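# Clear mislabelled cartons from wall shelf onto desk

## Task

A wall shelf holds a row of cartons, and each carton should sit above the shelf label showing its own part number. Take every carton that sits above a label with a different number and put it on the desk. Every correctly placed carton must stay exactly where it was, neither moved nor rotated. The low shelf must be standing upright when the scene ends, or the task is failed. The robot must not fall over or be left leaning, or the task is failed.

## Robot and tools

Robot: a simulated Hello Robot Stretch 4. It has an omni-wheel base, a lift that rides a vertical mast, and one telescoping arm that reaches forward, ending in a wrist with yaw, pitch and roll and a two-finger gripper. It stands about 1.6 m tall, and its base rim lies within 0.23 m of the base origin. Loose objects may occasionally get nudged by outside pushes.

Frames: all positions are in metres. The base frame sits on the floor under the base centre, with x forward, y to the left and z up. hand_pose is reported in this frame and marks a point between the open fingertips, but its printed value may be somewhat wrong. The odometry frame is wherever the base frame was when the scene began. base_odometry only integrates wheel rotation, so any slip shows up as travel. Its heading is in rad, left positive, wrapping at ±3.142. If turned_by_wheels and turned_by_imu, added up over one move, differ by more than about 0.1 rad, the base likely slipped or struck something. base_tilt is in degrees, forward and right positive, with a fixed bias of up to about 3 degrees.

move: one action per call. "base" is an object holding a single command, which is always a relative offset from the base's most recently reported position, never a pose. translate_m drives forward (+) or back, range -2 to 2 m. strafe_m slides left (+) or right, range -2 to 2 m. rotate_rad turns in place, left/counter-clockwise positive, range -3.2 to 3.2 rad. Only translate_m and strafe_m may appear together, and the base then moves straight to that offset point without turning. "joints" is one object of absolute targets keyed by joint name: lift_m 0 to 1.2, arm_m 0 to 0.55 (extension), wrist_yaw_rad -1.134 to 4.276 (0 forward, + left, 3.14 folded back; above 3.4 it may hit the arm), wrist_pitch_rad -1.117 to 4.259 (0 level, 1.57 pointing down), wrist_roll_rad -1.117 to 4.259 (+ clockwise as seen from behind), gripper_m -0.038 to 0.141 (fingertip gap, possibly off by up to 0.015; -0.02 or less presses the fingers together). A joint target outside its range is clipped to the limit and reported. Any other out-of-range value gets the call refused, and an unknown key makes it invalid. Optional keys are "pace" ("slow", "default", "fast", "max"), "speeds" (a per-joint top speed used in place of pace; not for the gripper) and "contact_limits" (0 lightest to 1 hardest, default 0.5, only for arm_m, lift_m, translate_m, strafe_m and rotate_rad, each given next to its own command; a base limit persists until the next action that names base). {"end_of_arm": "enable_torque"} must be sent on its own and re-powers any limp wrist or gripper motor. "cameras" picks which images come back (head_camera, head_left_camera, head_right_camera, wrist_camera, all; [] gives none). With "blocking" false the call returns right away while motion continues. wait(0) then reports it under "earlier move". Motions start together, and each one times out after 14 s.

wait: seconds from 0 to 10, plus cameras. It sends no command and returns the state and images, returning early once all motion has settled. stop: brakes all motion and returns once everything is at rest. The braked joints hold but may keep pressing on whatever they touch. It can also re-brake wheels that were left slack. zoom_image: takes a camera name and a region [x0, y0, x1, y1] in that camera's pixels, at most 504×504. read_manual: returns licence text only. finished_scene: takes the current scene's number, ends that scene for good, and starts the next one.

Results: the "pictures" line lists the returned cameras in image order. The "move" line reads done, or else the worst status reached. Status words: "done" (for the base, the wheels turned the commanded amount), "off_target", "contact_stop" (blocked, and the blocked joint went slack), "time_out" (the target is dropped), "limit_stop_at_own_body", "limit_stop_at_tilt" (lean over 6 degrees; lift, arm and wheels go slack until the lean drops) and "torque_fault" (motor limp; send enable_torque). After a refused call, or after any stop you did not command, the remaining move, wait and finished_scene calls in that reply are skipped. on_its_own reports things that happened without a command, such as a slack joint or an unusual servo current. lidar_m gives 12 ranges in 30-degree sectors: the 1st faces ahead, then they go counter-clockwise (4th left, 7th behind, 10th right). "-" means nothing detected or closer than 0.25 m. wrist_depth_mm is a 7×7 grid of depths in mm, ranging 100 to 2000. motor_effort is a percentage, with the peak in brackets. servo_current is in mA.

Gripping: to hold something, command gripper_m more than 0.015 below its width. About 0.06 below grips firmly. A rising gripper servo_current after closing means you have a grip; the reading and "done" alone prove nothing.

Things to avoid: hard pushes, slams, drops, and letting go of objects while they are moving. Take care not to knock over the low shelf or disturb correctly placed cartons. When carrying more than 1 kg with arm_m above 0.2, avoid turning or driving fast, since the robot can tip. Self-collision is likely with the gripper over the base and the lift low, with the wrist tipped up and rolled, or with the wrist folded back. While lifting a load, set the lift_m contact limit to at least 0.15 per kg.

Each tool is called after "Call:" as name(argument=value, ...) on one line, values as JSON.

## Session

Call:
move()

Scene clock: 0.00 s.
base_odometry: x=+0.000 y=+0.000 heading=+0.000
turned_by_wheels: +0.000
turned_by_imu: +0.000
base_tilt: forward=-1.1 right=-0.1
lidar_m: 2.84 2.62 2.69 2.12 1.95 2.00 2.86 2.37 2.43 2.37 2.17 2.24
base_status: not commanded
joint_positions: lift_m=+0.235 arm_m=+0.000 wrist_yaw_rad=+3.161 wrist_pitch_rad=+0.002 wrist_roll_rad=+0.000 gripper_m=+0.056
joint_status: not commanded
measured_speeds: all 0
motor_effort: lift_m=+20 arm_m=+4 wheel_0=+0 wheel_1=-2 wheel_2=-1
servo_current: wrist_yaw_rad=26 wrist_pitch_rad=46 wrist_roll_rad=33 gripper_m=33
hand_pose: x=-0.1192 y=+0.0819 z=+0.4131 quat_wxyz=(-0.010, -0.001, +0.000, +1.000) (m; base frame)
wrist_depth_mm: - 206 - - - - - / - 145 - - - - - / - 142 169 - - - - / - 142 193 - - - - / 141 141 - - - - - / 212 - 1863 1863 189 1618 1366 / - 1366 1118 151 1118 1008 976
pictures: head_camera, head_left_camera, head_right_camera, wrist_camera

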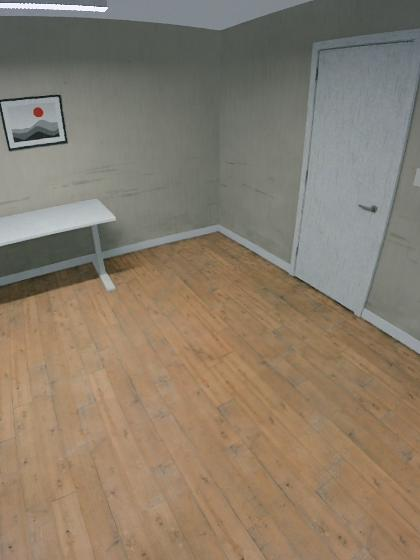

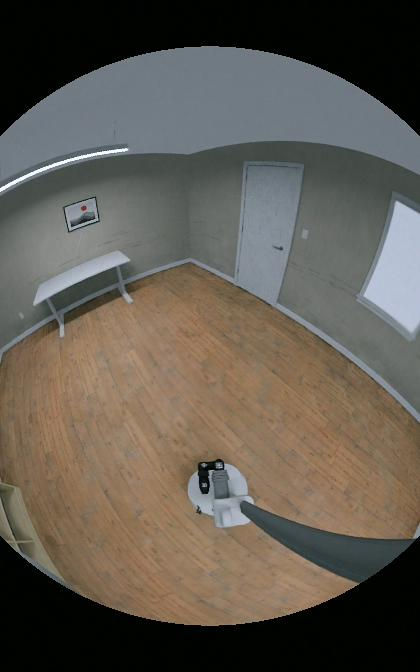

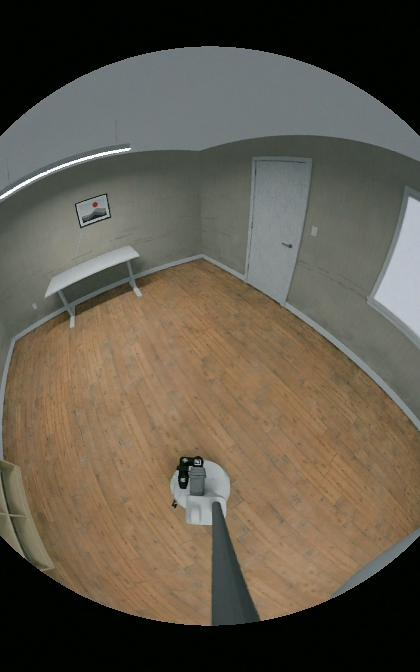

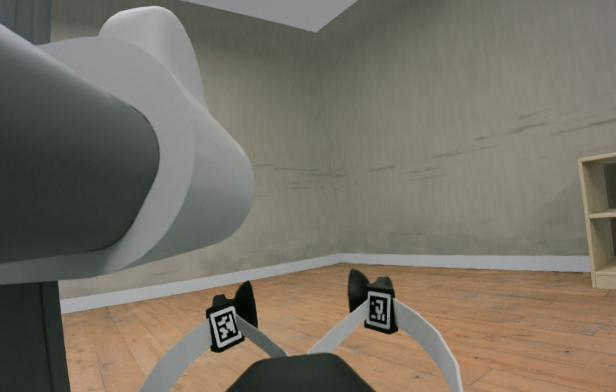

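Call:
move(base={"rotate_rad":1.57})

Call:
move(base={"rotate_rad":3.14})

Scene clock: 5.10 s.
move: done
base_odometry: x=+0.000 y=+0.000 heading=+1.570
turned_by_wheels: +1.570
turned_by_imu: +1.549
base_tilt: forward=-1.1 right=+0.1
lidar_m: 2.04 1.92 2.00 2.89 2.41 2.49 2.38 2.16 2.25 2.89 2.60 2.67
base_status: done
joint_positions: lift_m=+0.235 arm_m=+0.000 wrist_yaw_rad=+3.161 wrist_pitch_rad=+0.002 wrist_roll_rad=+0.000 gripper_m=+0.056
joint_status: not commanded
measured_speeds: all 0
motor_effort: lift_m=+20(20) arm_m=+4(4) wheel_0=+0(15) wheel_1=-1(7) wheel_2=+0(8)
servo_current: wrist_yaw_rad=39(65) wrist_pitch_rad=39(52) wrist_roll_rad=26(46) gripper_m=26(46)
hand_pose: x=-0.1192 y=+0.0819 z=+0.4131 quat_wxyz=(-0.010, -0.001, +0.000, +1.000) (m; base frame)
wrist_depth_mm: - 206 - - - - - / - 145 - - - - - / - 142 169 - - - - / - 142 193 - - - - / 141 141 - - - - - / 213 - 1863 1863 189 1618 1366 / - 1366 1098 151 1138 1008 991
pictures: head_camera, head_left_camera, head_right_camera, wrist_camera

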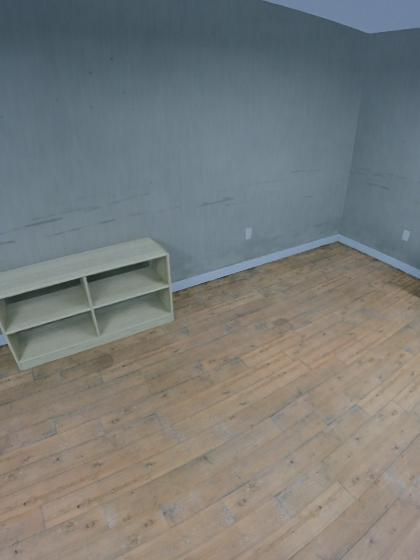

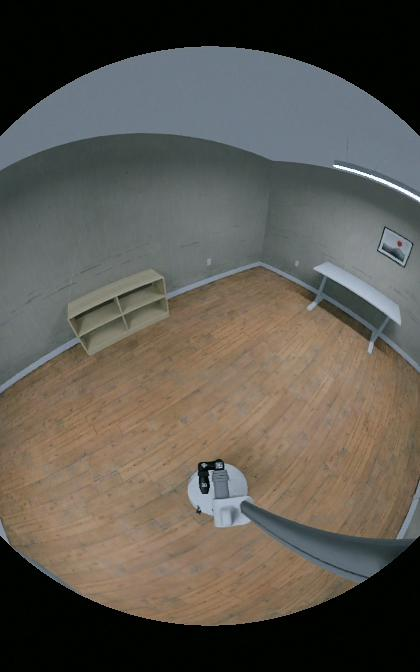

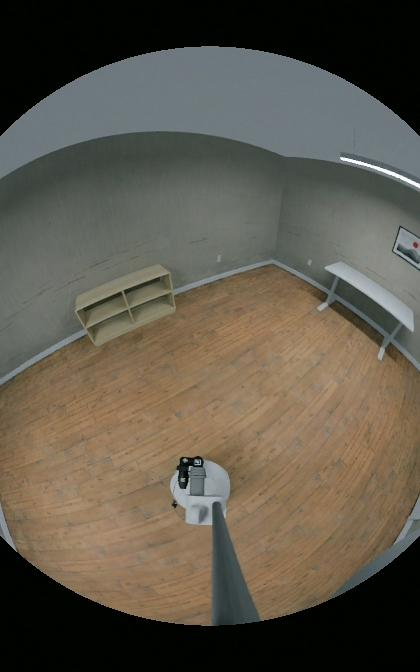

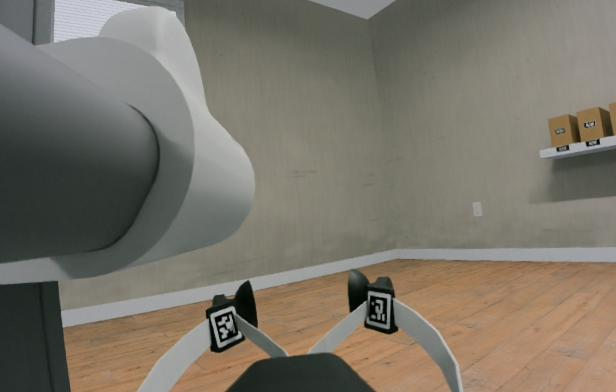

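Scene clock: 7.97 s.
move: done
base_odometry: x=+0.000 y=+0.000 heading=-1.573
turned_by_wheels: +3.140
turned_by_imu: +3.101
base_tilt: forward=-1.1 right=+0.1
lidar_m: 2.38 2.17 2.24 2.89 2.61 2.71 2.04 1.93 1.97 2.83 2.38 2.42
base_status: done
joint_positions: lift_m=+0.235 arm_m=+0.000 wrist_yaw_rad=+3.161 wrist_pitch_rad=+0.002 wrist_roll_rad=+0.000 gripper_m=+0.056
joint_status: not commanded
measured_speeds: all 0
motor_effort: lift_m=+20(20) arm_m=+4(4) wheel_0=+0(10) wheel_1=+0(7) wheel_2=+1(9)
servo_current: wrist_yaw_rad=33(59) wrist_pitch_rad=39(52) wrist_roll_rad=33(46) gripper_m=33(46)
hand_pose: x=-0.1191 y=+0.0819 z=+0.4131 quat_wxyz=(-0.010, -0.001, +0.000, +1.000) (m; base frame)
wrist_depth_mm: - 206 - - - - - / - 145 - - - - - / - 142 170 - - - - / - 142 193 - - - - / 141 141 - - - - - / 213 1863 1808 1921 188 1576 1366 / - 1366 1118 151 1118 1008 991
pictures: head_camera, head_left_camera, head_right_camera, wrist_camera

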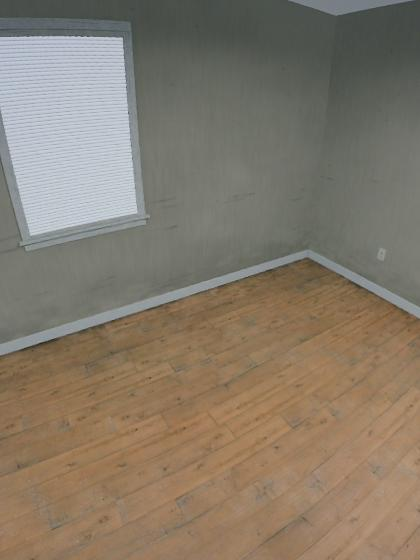

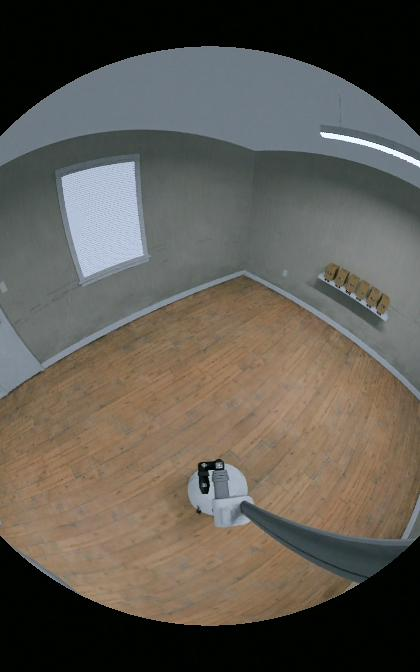

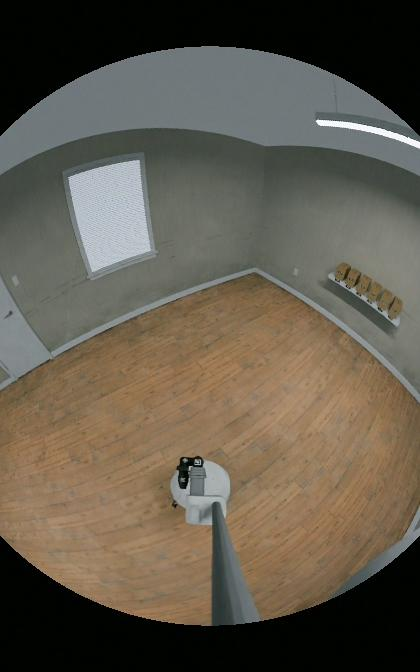

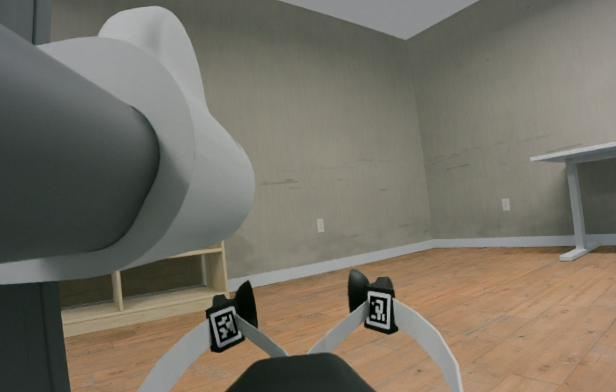

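Call:
move(base={"rotate_rad":-1.05}, joints={"lift_m":0.8,"wrist_yaw_rad":0})

Scene clock: 18.00 s.
move: done
base_odometry: x=+0.000 y=+0.000 heading=-2.623
turned_by_wheels: -1.050
turned_by_imu: -1.039
base_tilt: forward=-1.1 right=+0.0
lidar_m: 2.40 2.44 2.38 2.18 2.25 2.90 3.44 2.68 2.08 1.93 1.98 2.85
base_status: done
joint_positions: lift_m=+0.800 arm_m=+0.000 wrist_yaw_rad=+0.002 wrist_pitch_rad=+0.002 wrist_roll_rad=+0.000 gripper_m=+0.056
joint_status: all done
measured_speeds: all 0
motor_effort: lift_m=+23(27) arm_m=+4(4) wheel_0=+2(9) wheel_1=-1(8) wheel_2=+0(7)
servo_current: wrist_yaw_rad=52(124) wrist_pitch_rad=46(52) wrist_roll_rad=46(52) gripper_m=39(46)
hand_pose: x=+0.4595 y=-0.0867 z=+0.9773 quat_wxyz=(+1.000, +0.000, +0.001, +0.001) (m; base frame)
wrist_depth_mm: - - - - - - - / - - - - - - - / - - - - - - - / - - - - - - - / - - - - - - - / - - - - 190 - - / - - - 151 - - -
pictures: head_camera, head_left_camera, head_right_camera, wrist_camera

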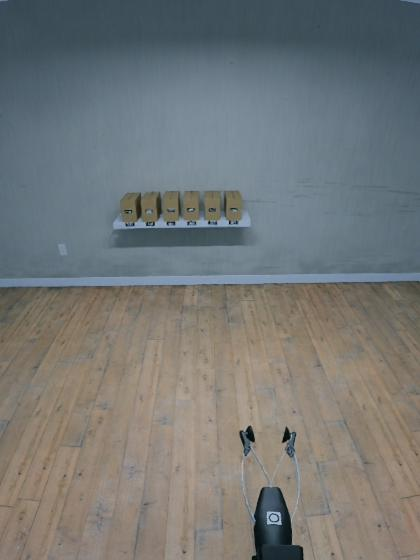

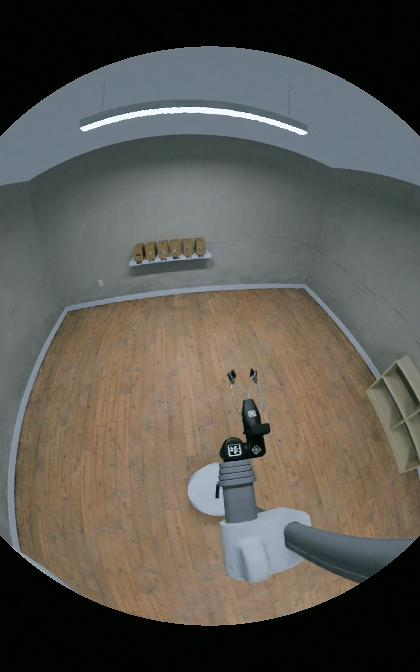

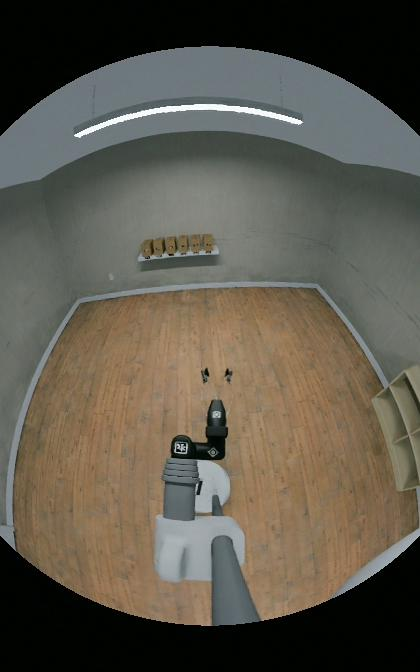

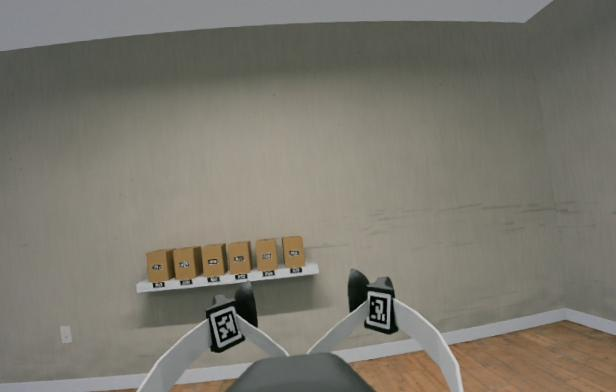

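Call:
move(base={"rotate_rad":0.035}, joints={"lift_m":0.6,"gripper_m":0.141}, cameras=[])

Call:
move(base={"translate_m":0.9,"strafe_m":0.28})

Call:
zoom_image(camera="wrist_camera", region=[60, 100, 560, 300])

Scene clock: 38.87 s.
move: done
base_odometry: x=+0.000 y=+0.000 heading=-2.588
turned_by_wheels: +0.035
turned_by_imu: +0.032
base_tilt: forward=-1.1 right=-0.1
lidar_m: 2.39 2.46 2.31 2.18 2.28 2.96 3.45 2.74 2.03 1.93 2.38 2.80
base_status: done
joint_positions: lift_m=+0.600 arm_m=+0.000 wrist_yaw_rad=+0.002 wrist_pitch_rad=+0.002 wrist_roll_rad=+0.000 gripper_m=+0.141
joint_status: all done
measured_speeds: all 0
motor_effort: lift_m=+16(22) arm_m=+4(4) wheel_0=-1(5) wheel_1=+1(5) wheel_2=+0(3)
servo_current: wrist_yaw_rad=46(65) wrist_pitch_rad=46(52) wrist_roll_rad=33(46) gripper_m=33(98)
hand_pose: x=+0.4595 y=-0.0867 z=+0.7780 quat_wxyz=(+1.000, +0.000, +0.001, +0.001) (m; base frame)
wrist_depth_mm: - - - - - - - / - - - - - - - / - - - - - - - / - - - - - - - / - - - - - - - / - - - - - - - / - - - 148 - 1756 1756
pictures: none
No camera images: "cameras" was empty.

Scene clock: 43.43 s.
move: done
base_odometry: x=-0.618 y=-0.711 heading=-2.588
turned_by_wheels: +0.000
turned_by_imu: -0.003
base_tilt: forward=-1.2 right=+0.0
lidar_m: 1.46 1.49 2.09 1.98 2.00 2.71 - 3.90 2.30 2.23 2.62 1.58
base_status: done
joint_positions: lift_m=+0.600 arm_m=+0.000 wrist_yaw_rad=+0.002 wrist_pitch_rad=+0.002 wrist_roll_rad=+0.000 gripper_m=+0.141
joint_status: not commanded
measured_speeds: all 0
motor_effort: lift_m=+16(16) arm_m=+4(4) wheel_0=+0(11) wheel_1=+0(7) wheel_2=-1(8)
servo_current: wrist_yaw_rad=39(65) wrist_pitch_rad=39(52) wrist_roll_rad=33(52) gripper_m=26(46)
hand_pose: x=+0.4595 y=-0.0867 z=+0.7779 quat_wxyz=(+1.000, +0.000, +0.001, +0.001) (m; base frame)
wrist_depth_mm: - - - - - - - / - - - - - - - / - - - - - - - / - - - 1308 - - - / - 1229 1255 1308 - - - / - - - - 192 183 - / - - - 147 - - -
pictures: head_camera, head_left_camera, head_right_camera, wrist_camera

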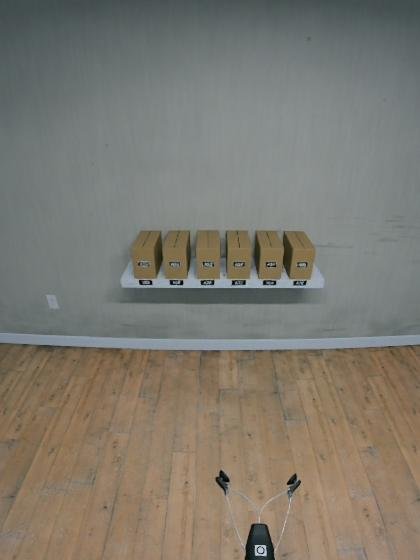

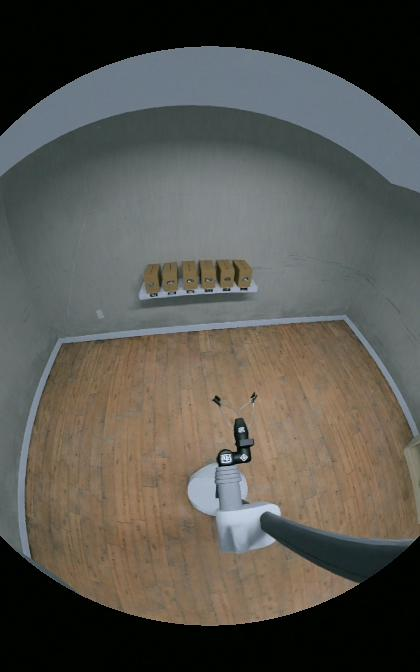

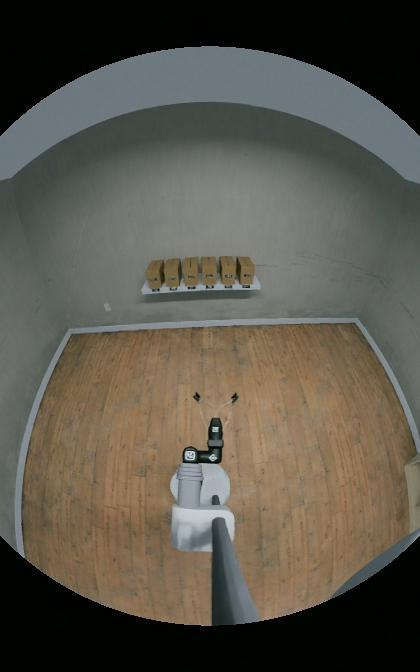

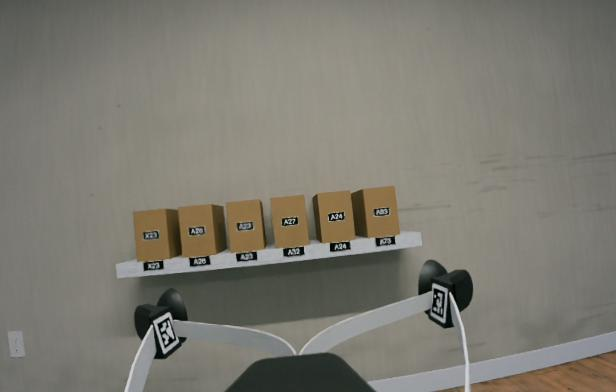

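Scaled by 1.008.

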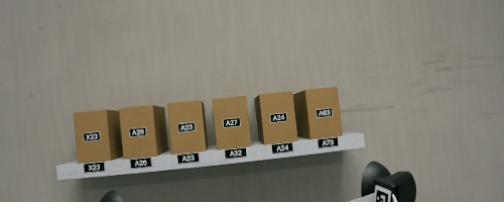

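Call:
zoom_image(camera="wrist_camera", region=[120, 180, 270, 280])

Call:
zoom_image(camera="wrist_camera", region=[260, 170, 410, 270])

Call:
zoom_image(camera="head_camera", region=[120, 220, 220, 300])

Call:
zoom_image(camera="head_camera", region=[220, 220, 320, 300])

Scaled by 3.360.

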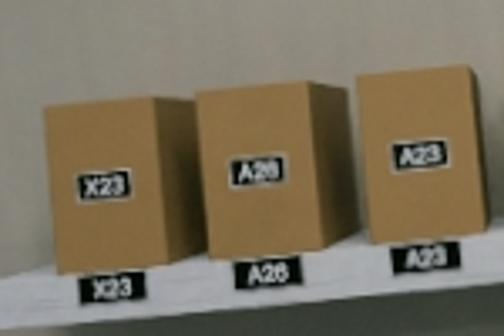

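Scaled by 3.360.

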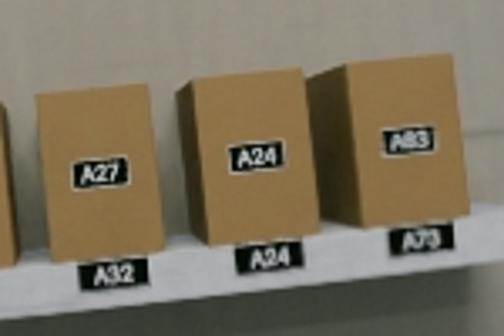

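Scaled by 5.040 from the camera's 420x560 image, which has a finer 1200x1600 frame.

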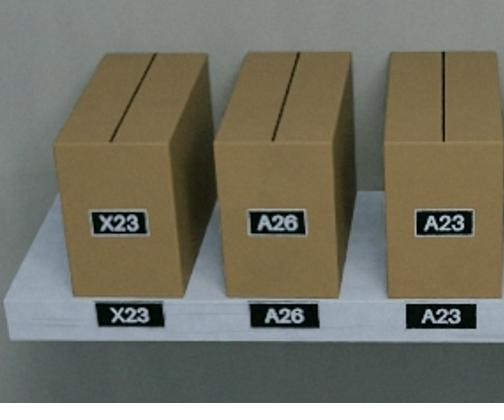

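Scaled by 5.040 from the camera's 420x560 image, which has a finer 1200x1600 frame.

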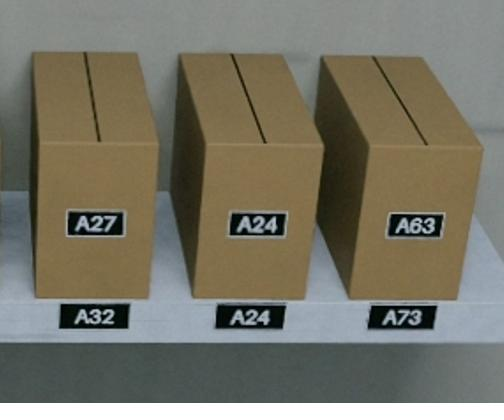

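Call:
move(base={"translate_m":0.88,"strafe_m":-0.4}, joints={"lift_m":1.05,"wrist_pitch_rad":1.57})

Call:
move(joints={"arm_m":0.35})

Scene clock: 90.63 s.
move: done
base_odometry: x=-1.577 y=-0.834 heading=-2.588
turned_by_wheels: +0.000
turned_by_imu: -0.005
base_tilt: forward=-1.1 right=-0.1
lidar_m: 0.60 0.63 0.86 2.43 2.50 3.26 - 2.60 2.19 2.09 1.35 0.93
base_status: done
joint_positions: lift_m=+1.050 arm_m=+0.000 wrist_yaw_rad=+0.002 wrist_pitch_rad=+1.568 wrist_roll_rad=+0.000 gripper_m=+0.141
joint_status: all done
measured_speeds: all 0
motor_effort: lift_m=+23(28) arm_m=+4(4) wheel_0=-1(11) wheel_1=+1(4) wheel_2=+0(10)
servo_current: wrist_yaw_rad=39(65) wrist_pitch_rad=33(98) wrist_roll_rad=39(46) gripper_m=39(46)
hand_pose: x=+0.1720 y=-0.0874 z=+0.9395 quat_wxyz=(+0.708, -0.001, +0.706, +0.001) (m; base frame)
wrist_depth_mm: - - 1229 1229 1205 1229 1205 / 1205 1229 1205 1205 1205 1205 1205 / 1205 1205 1182 1182 1205 1182 1182 / 1182 1182 1205 1205 1160 1182 1182 / 1182 1160 1160 960 1182 1160 1182 / 1160 1160 960 946 1160 1138 1160 / 1160 1138 1138 147 1138 1138 1138
pictures: head_camera, head_left_camera, head_right_camera, wrist_camera

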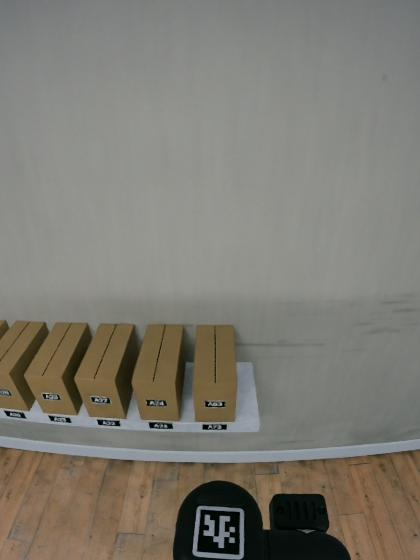

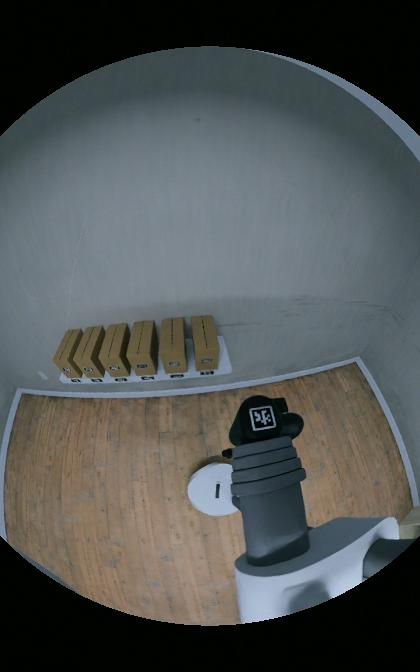

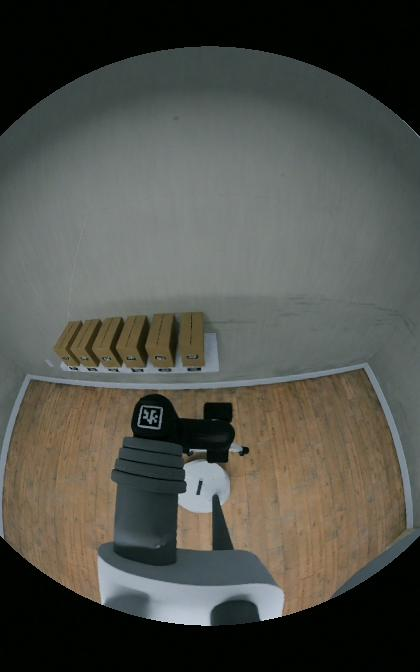

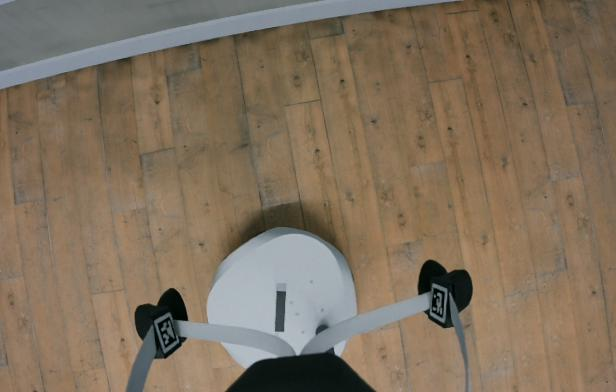

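Scene clock: 92.80 s.
move: done
base_odometry: x=-1.577 y=-0.834 heading=-2.588
turned_by_wheels: +0.000
turned_by_imu: -0.001
base_tilt: forward=-1.1 right=+0.0
lidar_m: 0.61 0.64 0.84 2.44 2.53 3.28 - 2.63 2.20 2.08 1.36 0.94
base_status: not commanded
joint_positions: lift_m=+1.050 arm_m=+0.350 wrist_yaw_rad=+0.002 wrist_pitch_rad=+1.568 wrist_roll_rad=+0.000 gripper_m=+0.141
joint_status: all done
measured_speeds: all 0
motor_effort: lift_m=+23(23) arm_m=+5(6) wheel_0=-1(1) wheel_1=+1(1) wheel_2=-1(1)
servo_current: wrist_yaw_rad=39(65) wrist_pitch_rad=46(52) wrist_roll_rad=39(46) gripper_m=39(59)
hand_pose: x=+0.5219 y=-0.0874 z=+0.9395 quat_wxyz=(+0.708, -0.001, +0.706, +0.001) (m; base frame)
wrist_depth_mm: 268 267 266 - - - - / 294 263 273 - - 1205 - / 301 260 336 1205 1205 1205 1205 / 397 1182 1182 1182 1182 1182 1182 / 1182 1182 1160 1160 1182 1160 1160 / 1160 1160 1138 1160 1138 1138 1138 / 1160 1160 1138 147 1138 1138 1138
pictures: head_camera, head_left_camera, head_right_camera, wrist_camera

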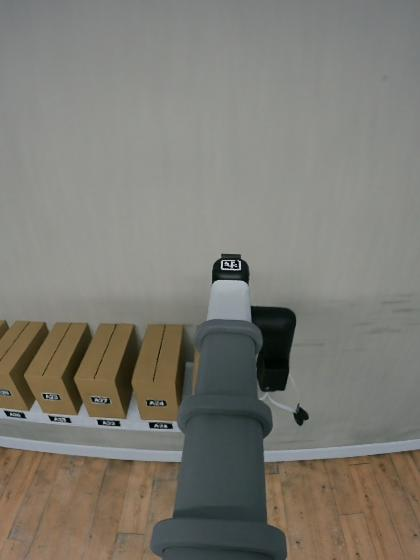

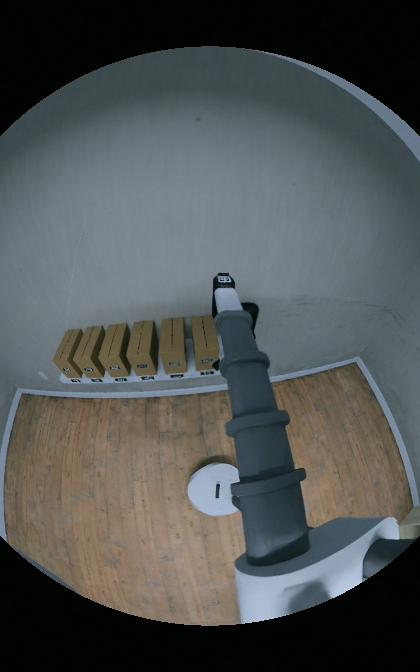

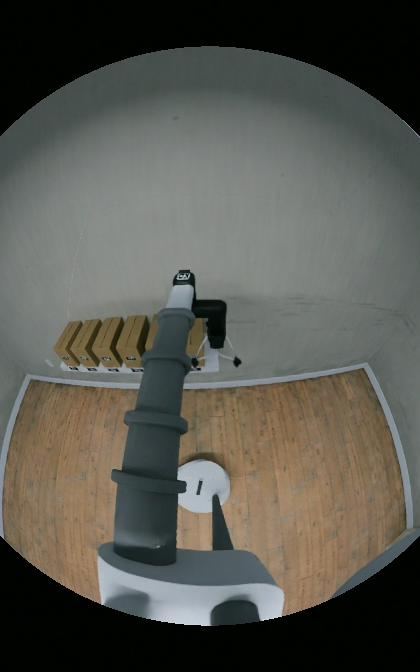

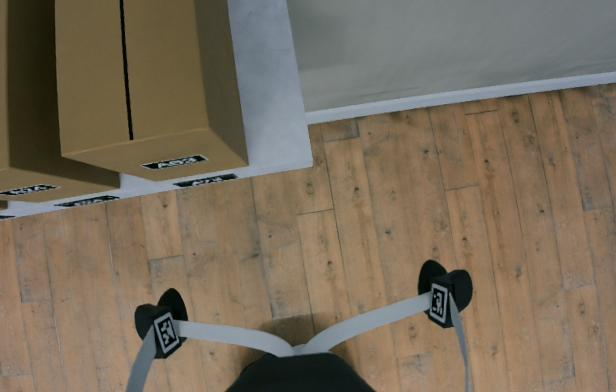

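Call:
move(joints={"lift_m":1.15}, cameras=[])

Call:
move(base={"strafe_m":0.09,"translate_m":0.22}, pace="slow")

Call:
zoom_image(camera="wrist_camera", region=[60, 0, 560, 392])

Scene clock: 119.43 s.
move: done
base_odometry: x=-1.577 y=-0.834 heading=-2.588
turned_by_wheels: +0.000
turned_by_imu: -0.002
base_tilt: forward=-0.9 right=-0.2
lidar_m: 0.61 0.63 0.83 2.45 2.52 3.31 - 2.62 2.19 2.09 1.35 0.94
base_status: not commanded
joint_positions: lift_m=+1.150 arm_m=+0.350 wrist_yaw_rad=+0.002 wrist_pitch_rad=+1.568 wrist_roll_rad=+0.000 gripper_m=+0.141
joint_status: all done
measured_speeds: all 0
motor_effort: lift_m=+23(30) arm_m=+5(5) wheel_0=-1(1) wheel_1=+0(1) wheel_2=+0(1)
servo_current: wrist_yaw_rad=52(65) wrist_pitch_rad=39(52) wrist_roll_rad=33(46) gripper_m=39(46)
hand_pose: x=+0.5219 y=-0.0874 z=+1.0395 quat_wxyz=(+0.708, -0.001, +0.706, +0.001) (m; base frame)
wrist_depth_mm: 370 370 368 - - - - / 366 366 364 - - - - / 362 362 362 1308 1281 1281 1308 / 404 521 1281 1281 1281 1281 1281 / 1281 1281 1281 1281 1281 1255 1255 / 1255 1255 1255 1255 1255 1255 1255 / 1255 1255 1229 147 1255 1255 1229
pictures: none
No camera images: "cameras" was empty.

Scene clock: 123.03 s.
move: done
base_odometry: x=-1.717 y=-1.026 heading=-2.588
turned_by_wheels: +0.000
turned_by_imu: -0.001
base_tilt: forward=-1.1 right=-0.1
lidar_m: 0.39 0.41 0.54 2.09 2.43 3.16 - 2.81 2.29 2.15 1.00 0.44
base_status: done
joint_positions: lift_m=+1.150 arm_m=+0.350 wrist_yaw_rad=+0.002 wrist_pitch_rad=+1.568 wrist_roll_rad=+0.000 gripper_m=+0.141
joint_status: not commanded
measured_speeds: all 0
motor_effort: lift_m=+23(24) arm_m=+5(5) wheel_0=+3(9) wheel_1=+1(5) wheel_2=+0(6)
servo_current: wrist_yaw_rad=59(65) wrist_pitch_rad=39(52) wrist_roll_rad=39(52) gripper_m=33(52)
hand_pose: x=+0.5219 y=-0.0874 z=+1.0395 quat_wxyz=(+0.708, -0.001, +0.706, +0.001) (m; base frame)
wrist_depth_mm: - 178 192 211 227 238 - / 211 234 267 281 306 314 - / 307 340 359 359 - - - / 359 357 357 355 1281 1281 1281 / 370 351 353 351 1281 1281 1255 / 359 349 349 349 198 1255 1255 / 370 345 349 139 1255 1229 1255
pictures: head_camera, head_left_camera, head_right_camera, wrist_camera

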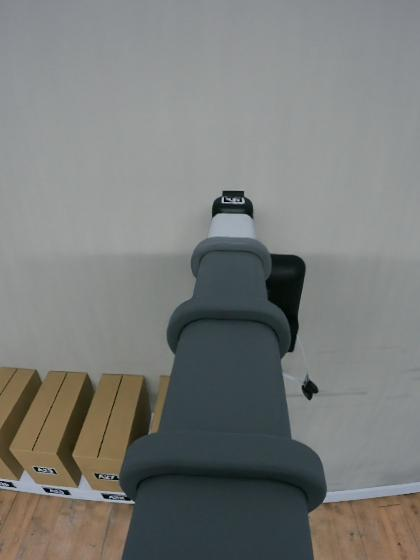

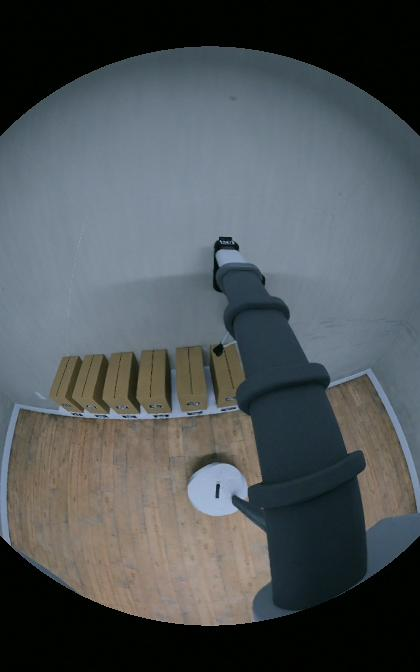

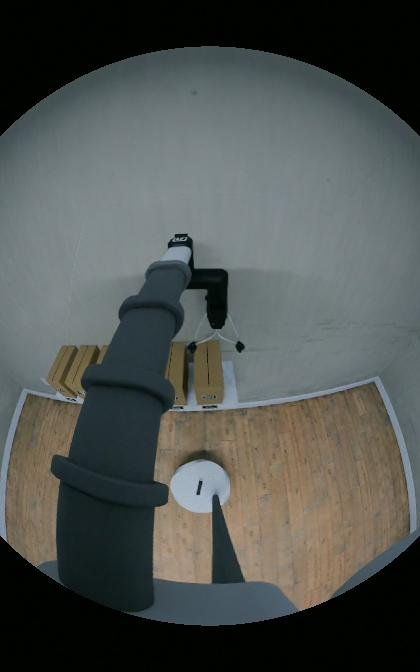

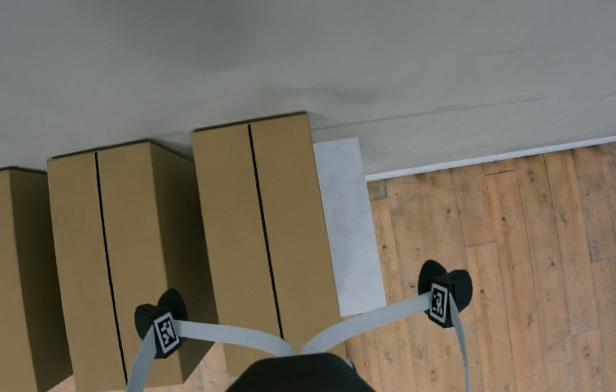

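Scaled by 1.008.

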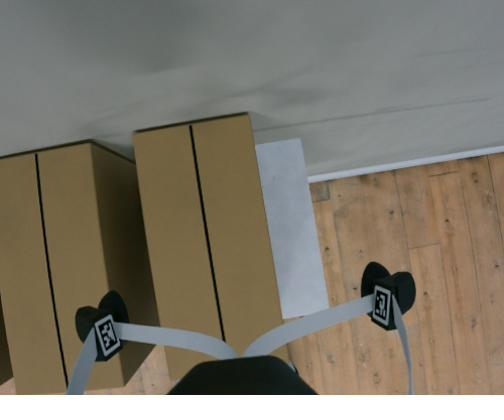

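Call:
move(base={"strafe_m":0.03}, joints={"lift_m":1.055,"arm_m":0.367}, pace="slow")

Call:
zoom_image(camera="wrist_camera", region=[60, 0, 560, 392])

Scene clock: 136.07 s.
move: done
base_odometry: x=-1.701 y=-1.051 heading=-2.588
turned_by_wheels: +0.000
turned_by_imu: -0.002
base_tilt: forward=-1.2 right=-0.1
lidar_m: 0.40 0.41 0.57 2.08 2.42 3.13 - 2.78 2.32 2.19 1.01 0.43
base_status: done
joint_positions: lift_m=+1.055 arm_m=+0.367 wrist_yaw_rad=+0.002 wrist_pitch_rad=+1.568 wrist_roll_rad=+0.000 gripper_m=+0.141
joint_status: all done
measured_speeds: all 0
motor_effort: lift_m=+15(22) arm_m=+5(6) wheel_0=+0(9) wheel_1=+1(5) wheel_2=-1(2)
servo_current: wrist_yaw_rad=46(59) wrist_pitch_rad=46(52) wrist_roll_rad=39(46) gripper_m=33(46)
hand_pose: x=+0.5389 y=-0.0874 z=+0.9452 quat_wxyz=(+0.708, -0.001, +0.706, +0.001) (m; base frame)
wrist_depth_mm: 137 147 166 179 187 195 - / 180 196 216 238 270 286 290 / 264 264 264 263 - - - / 262 263 262 262 442 1182 1182 / 259 260 259 259 259 1182 1160 / 256 256 257 256 196 1160 1160 / 254 254 254 147 1138 1160 1160
pictures: head_camera, head_left_camera, head_right_camera, wrist_camera

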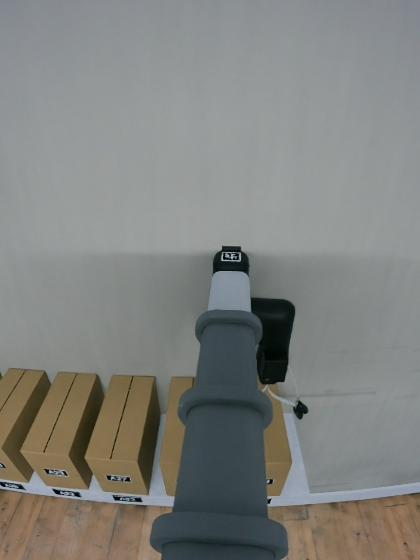

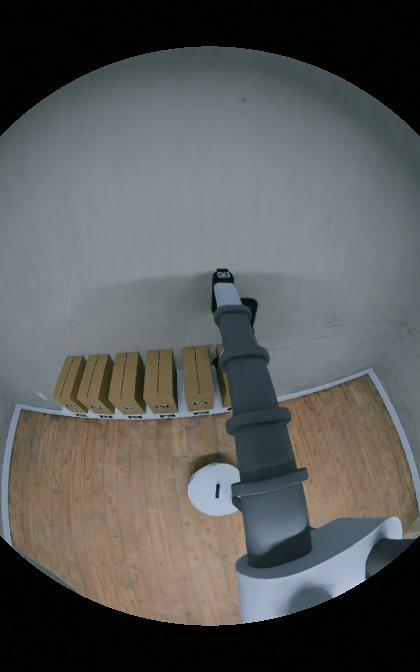

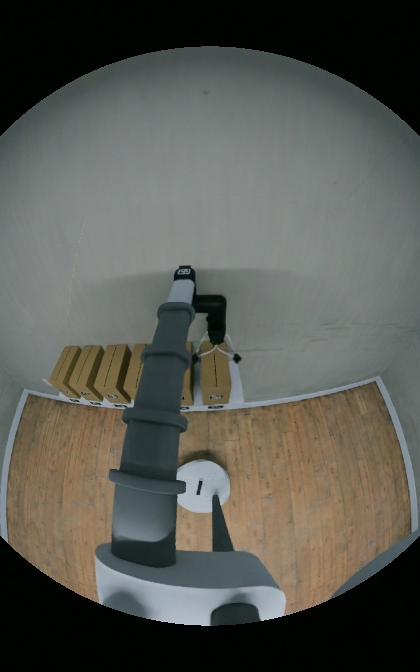

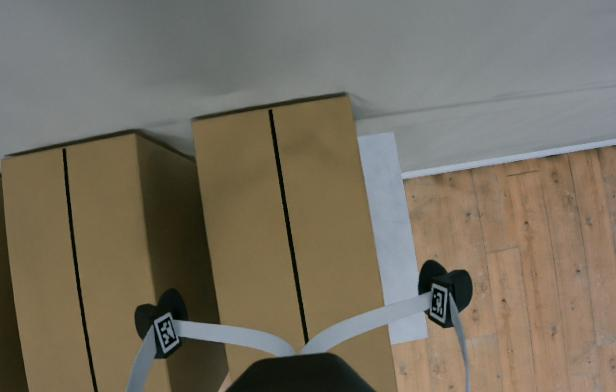

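Scaled by 1.008.

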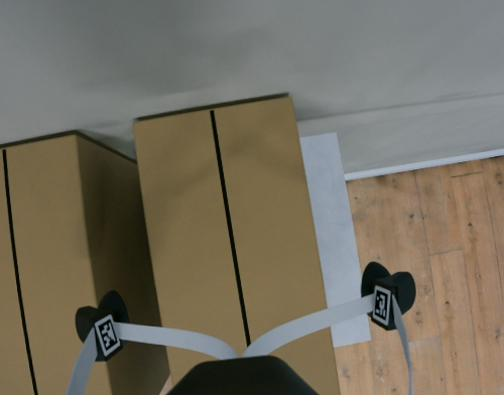

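Call:
move(joints={"lift_m":1.048,"gripper_m":0.123}, pace="slow", cameras=["wrist_camera"])

Call:
zoom_image(camera="wrist_camera", region=[100, 220, 300, 392])

Call:
zoom_image(camera="wrist_camera", region=[300, 220, 500, 392])

Scene clock: 149.80 s.
move: done
base_odometry: x=-1.701 y=-1.051 heading=-2.588
turned_by_wheels: +0.000
turned_by_imu: -0.002
base_tilt: forward=-1.0 right=+0.0
lidar_m: 0.37 0.40 0.53 2.11 2.40 3.12 - 2.79 2.31 2.18 1.03 0.40
base_status: not commanded
joint_positions: lift_m=+1.048 arm_m=+0.367 wrist_yaw_rad=+0.002 wrist_pitch_rad=+1.568 wrist_roll_rad=+0.000 gripper_m=+0.123
joint_status: all done
measured_speeds: all 0
motor_effort: lift_m=+15(18) arm_m=+5(5) wheel_0=+0(0) wheel_1=+1(1) wheel_2=-1(1)
servo_current: wrist_yaw_rad=46(59) wrist_pitch_rad=46(52) wrist_roll_rad=33(46) gripper_m=39(85)
hand_pose: x=+0.5389 y=-0.0874 z=+0.9382 quat_wxyz=(+0.708, -0.001, +0.706, +0.001) (m; base frame)
wrist_depth_mm: 136 147 167 180 187 195 - / 180 197 216 242 270 286 290 / 257 257 257 257 - - - / 255 255 255 254 436 1182 1182 / 251 253 252 251 252 1160 1182 / 249 250 249 249 196 1160 1160 / 248 247 283 - 1138 1138 1160
pictures: wrist_camera

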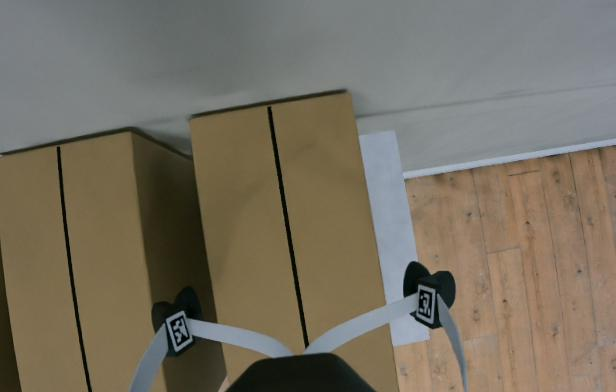

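Scaled by 2.520.

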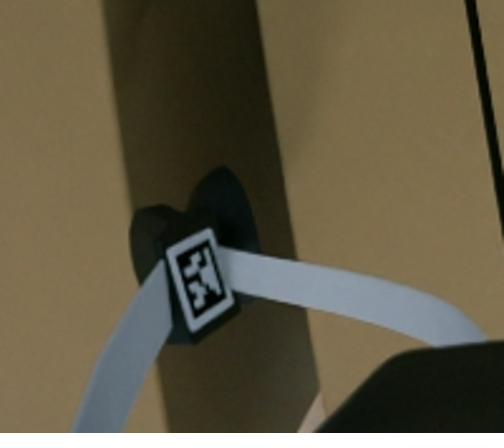

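Scaled by 2.520.

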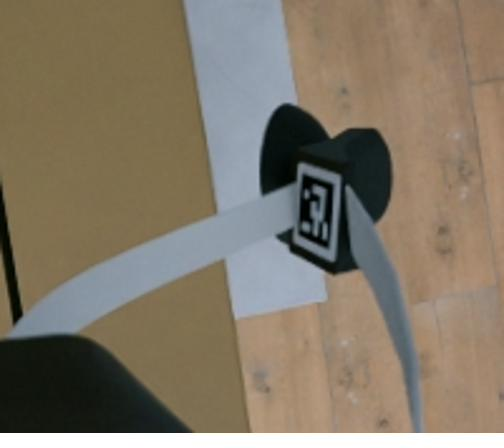

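Call:
move(base={"strafe_m":-0.004}, pace="slow", cameras=["wrist_camera"])

Call:
zoom_image(camera="wrist_camera", region=[100, 220, 300, 392])

Scene clock: 158.50 s.
move: done
base_odometry: x=-1.703 y=-1.048 heading=-2.588
turned_by_wheels: +0.000
turned_by_imu: -0.002
base_tilt: forward=-1.0 right=+0.0
lidar_m: 0.38 0.41 0.54 2.08 2.40 3.12 - 2.79 2.32 2.19 1.00 0.42
base_status: done
joint_positions: lift_m=+1.048 arm_m=+0.367 wrist_yaw_rad=+0.002 wrist_pitch_rad=+1.568 wrist_roll_rad=+0.000 gripper_m=+0.123
joint_status: not commanded
measured_speeds: all 0
motor_effort: lift_m=+15(15) arm_m=+5(5) wheel_0=+1(9) wheel_1=-2(4) wheel_2=+0(2)
servo_current: wrist_yaw_rad=46(65) wrist_pitch_rad=46(46) wrist_roll_rad=33(52) gripper_m=33(39)
hand_pose: x=+0.5389 y=-0.0874 z=+0.9382 quat_wxyz=(+0.708, -0.001, +0.706, +0.001) (m; base frame)
wrist_depth_mm: 137 148 167 182 188 196 - / 180 198 217 247 271 283 - / 256 257 257 256 - - - / 255 256 254 254 439 1182 1182 / 253 252 252 252 252 1160 1160 / 249 249 249 250 195 1138 1160 / 248 247 247 - 1138 1138 1138
pictures: wrist_camera

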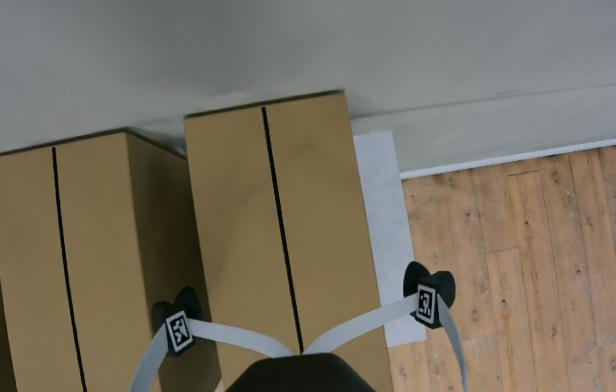

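Scaled by 2.520.

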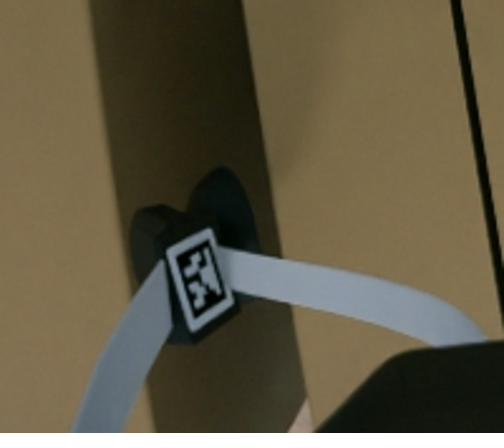

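Call:
move(joints={"lift_m":1.012}, speeds={"lift_m":0.04}, contact_limits={"lift_m":0.1}, cameras=["wrist_camera","head_right_camera"])

Call:
zoom_image(camera="wrist_camera", region=[100, 200, 500, 392])

Call:
zoom_image(camera="head_right_camera", region=[140, 300, 280, 440])

Scene clock: 170.97 s.
move: done
base_odometry: x=-1.703 y=-1.048 heading=-2.588
turned_by_wheels: +0.000
turned_by_imu: -0.002
base_tilt: forward=-1.2 right=+0.0
lidar_m: 0.38 0.41 0.56 2.10 2.38 3.14 - 2.79 2.34 2.18 1.01 0.41
base_status: not commanded
joint_positions: lift_m=+1.012 arm_m=+0.367 wrist_yaw_rad=+0.002 wrist_pitch_rad=+1.568 wrist_roll_rad=+0.000 gripper_m=+0.123
joint_status: all done
measured_speeds: all 0
motor_effort: lift_m=+14(19) arm_m=+5(5) wheel_0=+1(1) wheel_1=-2(3) wheel_2=-1(1)
servo_current: wrist_yaw_rad=46(65) wrist_pitch_rad=39(52) wrist_roll_rad=33(52) gripper_m=26(39)
contact_limits: lift_m 0.1
hand_pose: x=+0.5389 y=-0.0874 z=+0.9023 quat_wxyz=(+0.708, -0.001, +0.706, +0.001) (m; base frame)
wrist_depth_mm: 137 147 167 180 187 193 - / 179 196 213 223 265 286 289 / 221 246 221 221 222 - - / 220 255 218 219 397 1138 1138 / 216 243 216 216 217 1118 1138 / 214 216 214 214 195 1098 1118 / 213 213 212 - 212 1098 1118
pictures: head_right_camera, wrist_camera

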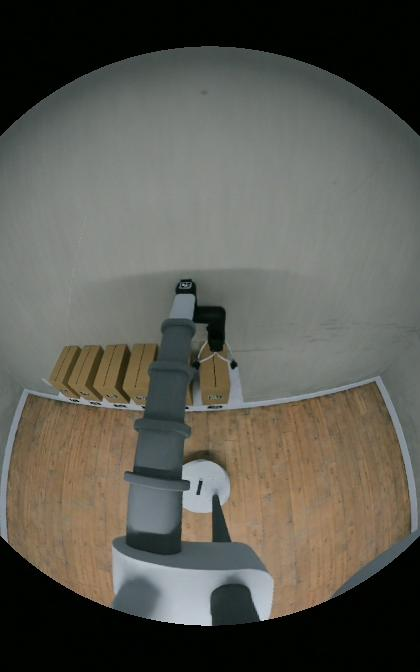

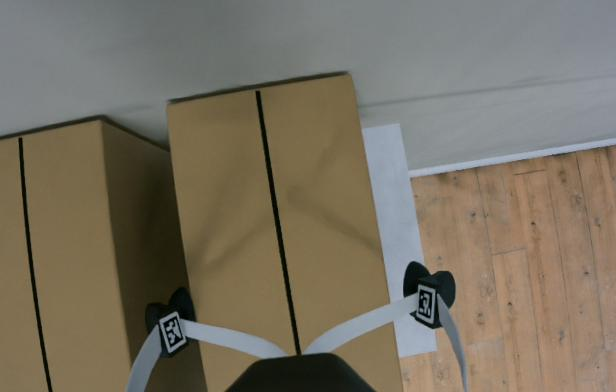

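Scaled by 1.260.

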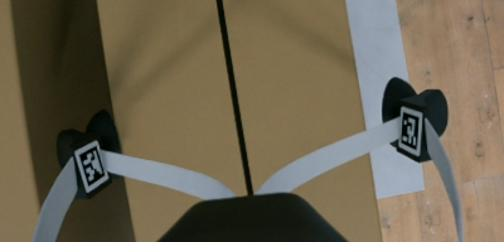

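Scaled by 3.600 from the camera's 420x672 image, which has a finer 600x960 frame.

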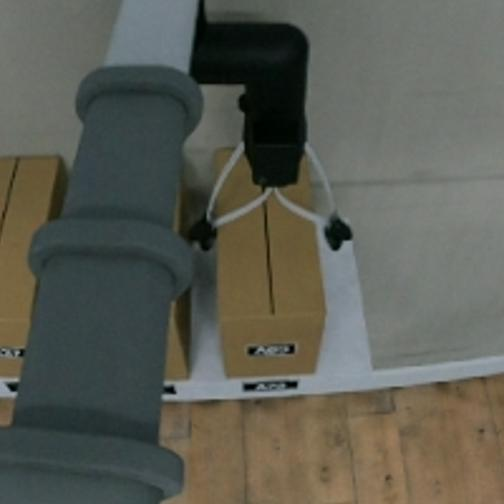

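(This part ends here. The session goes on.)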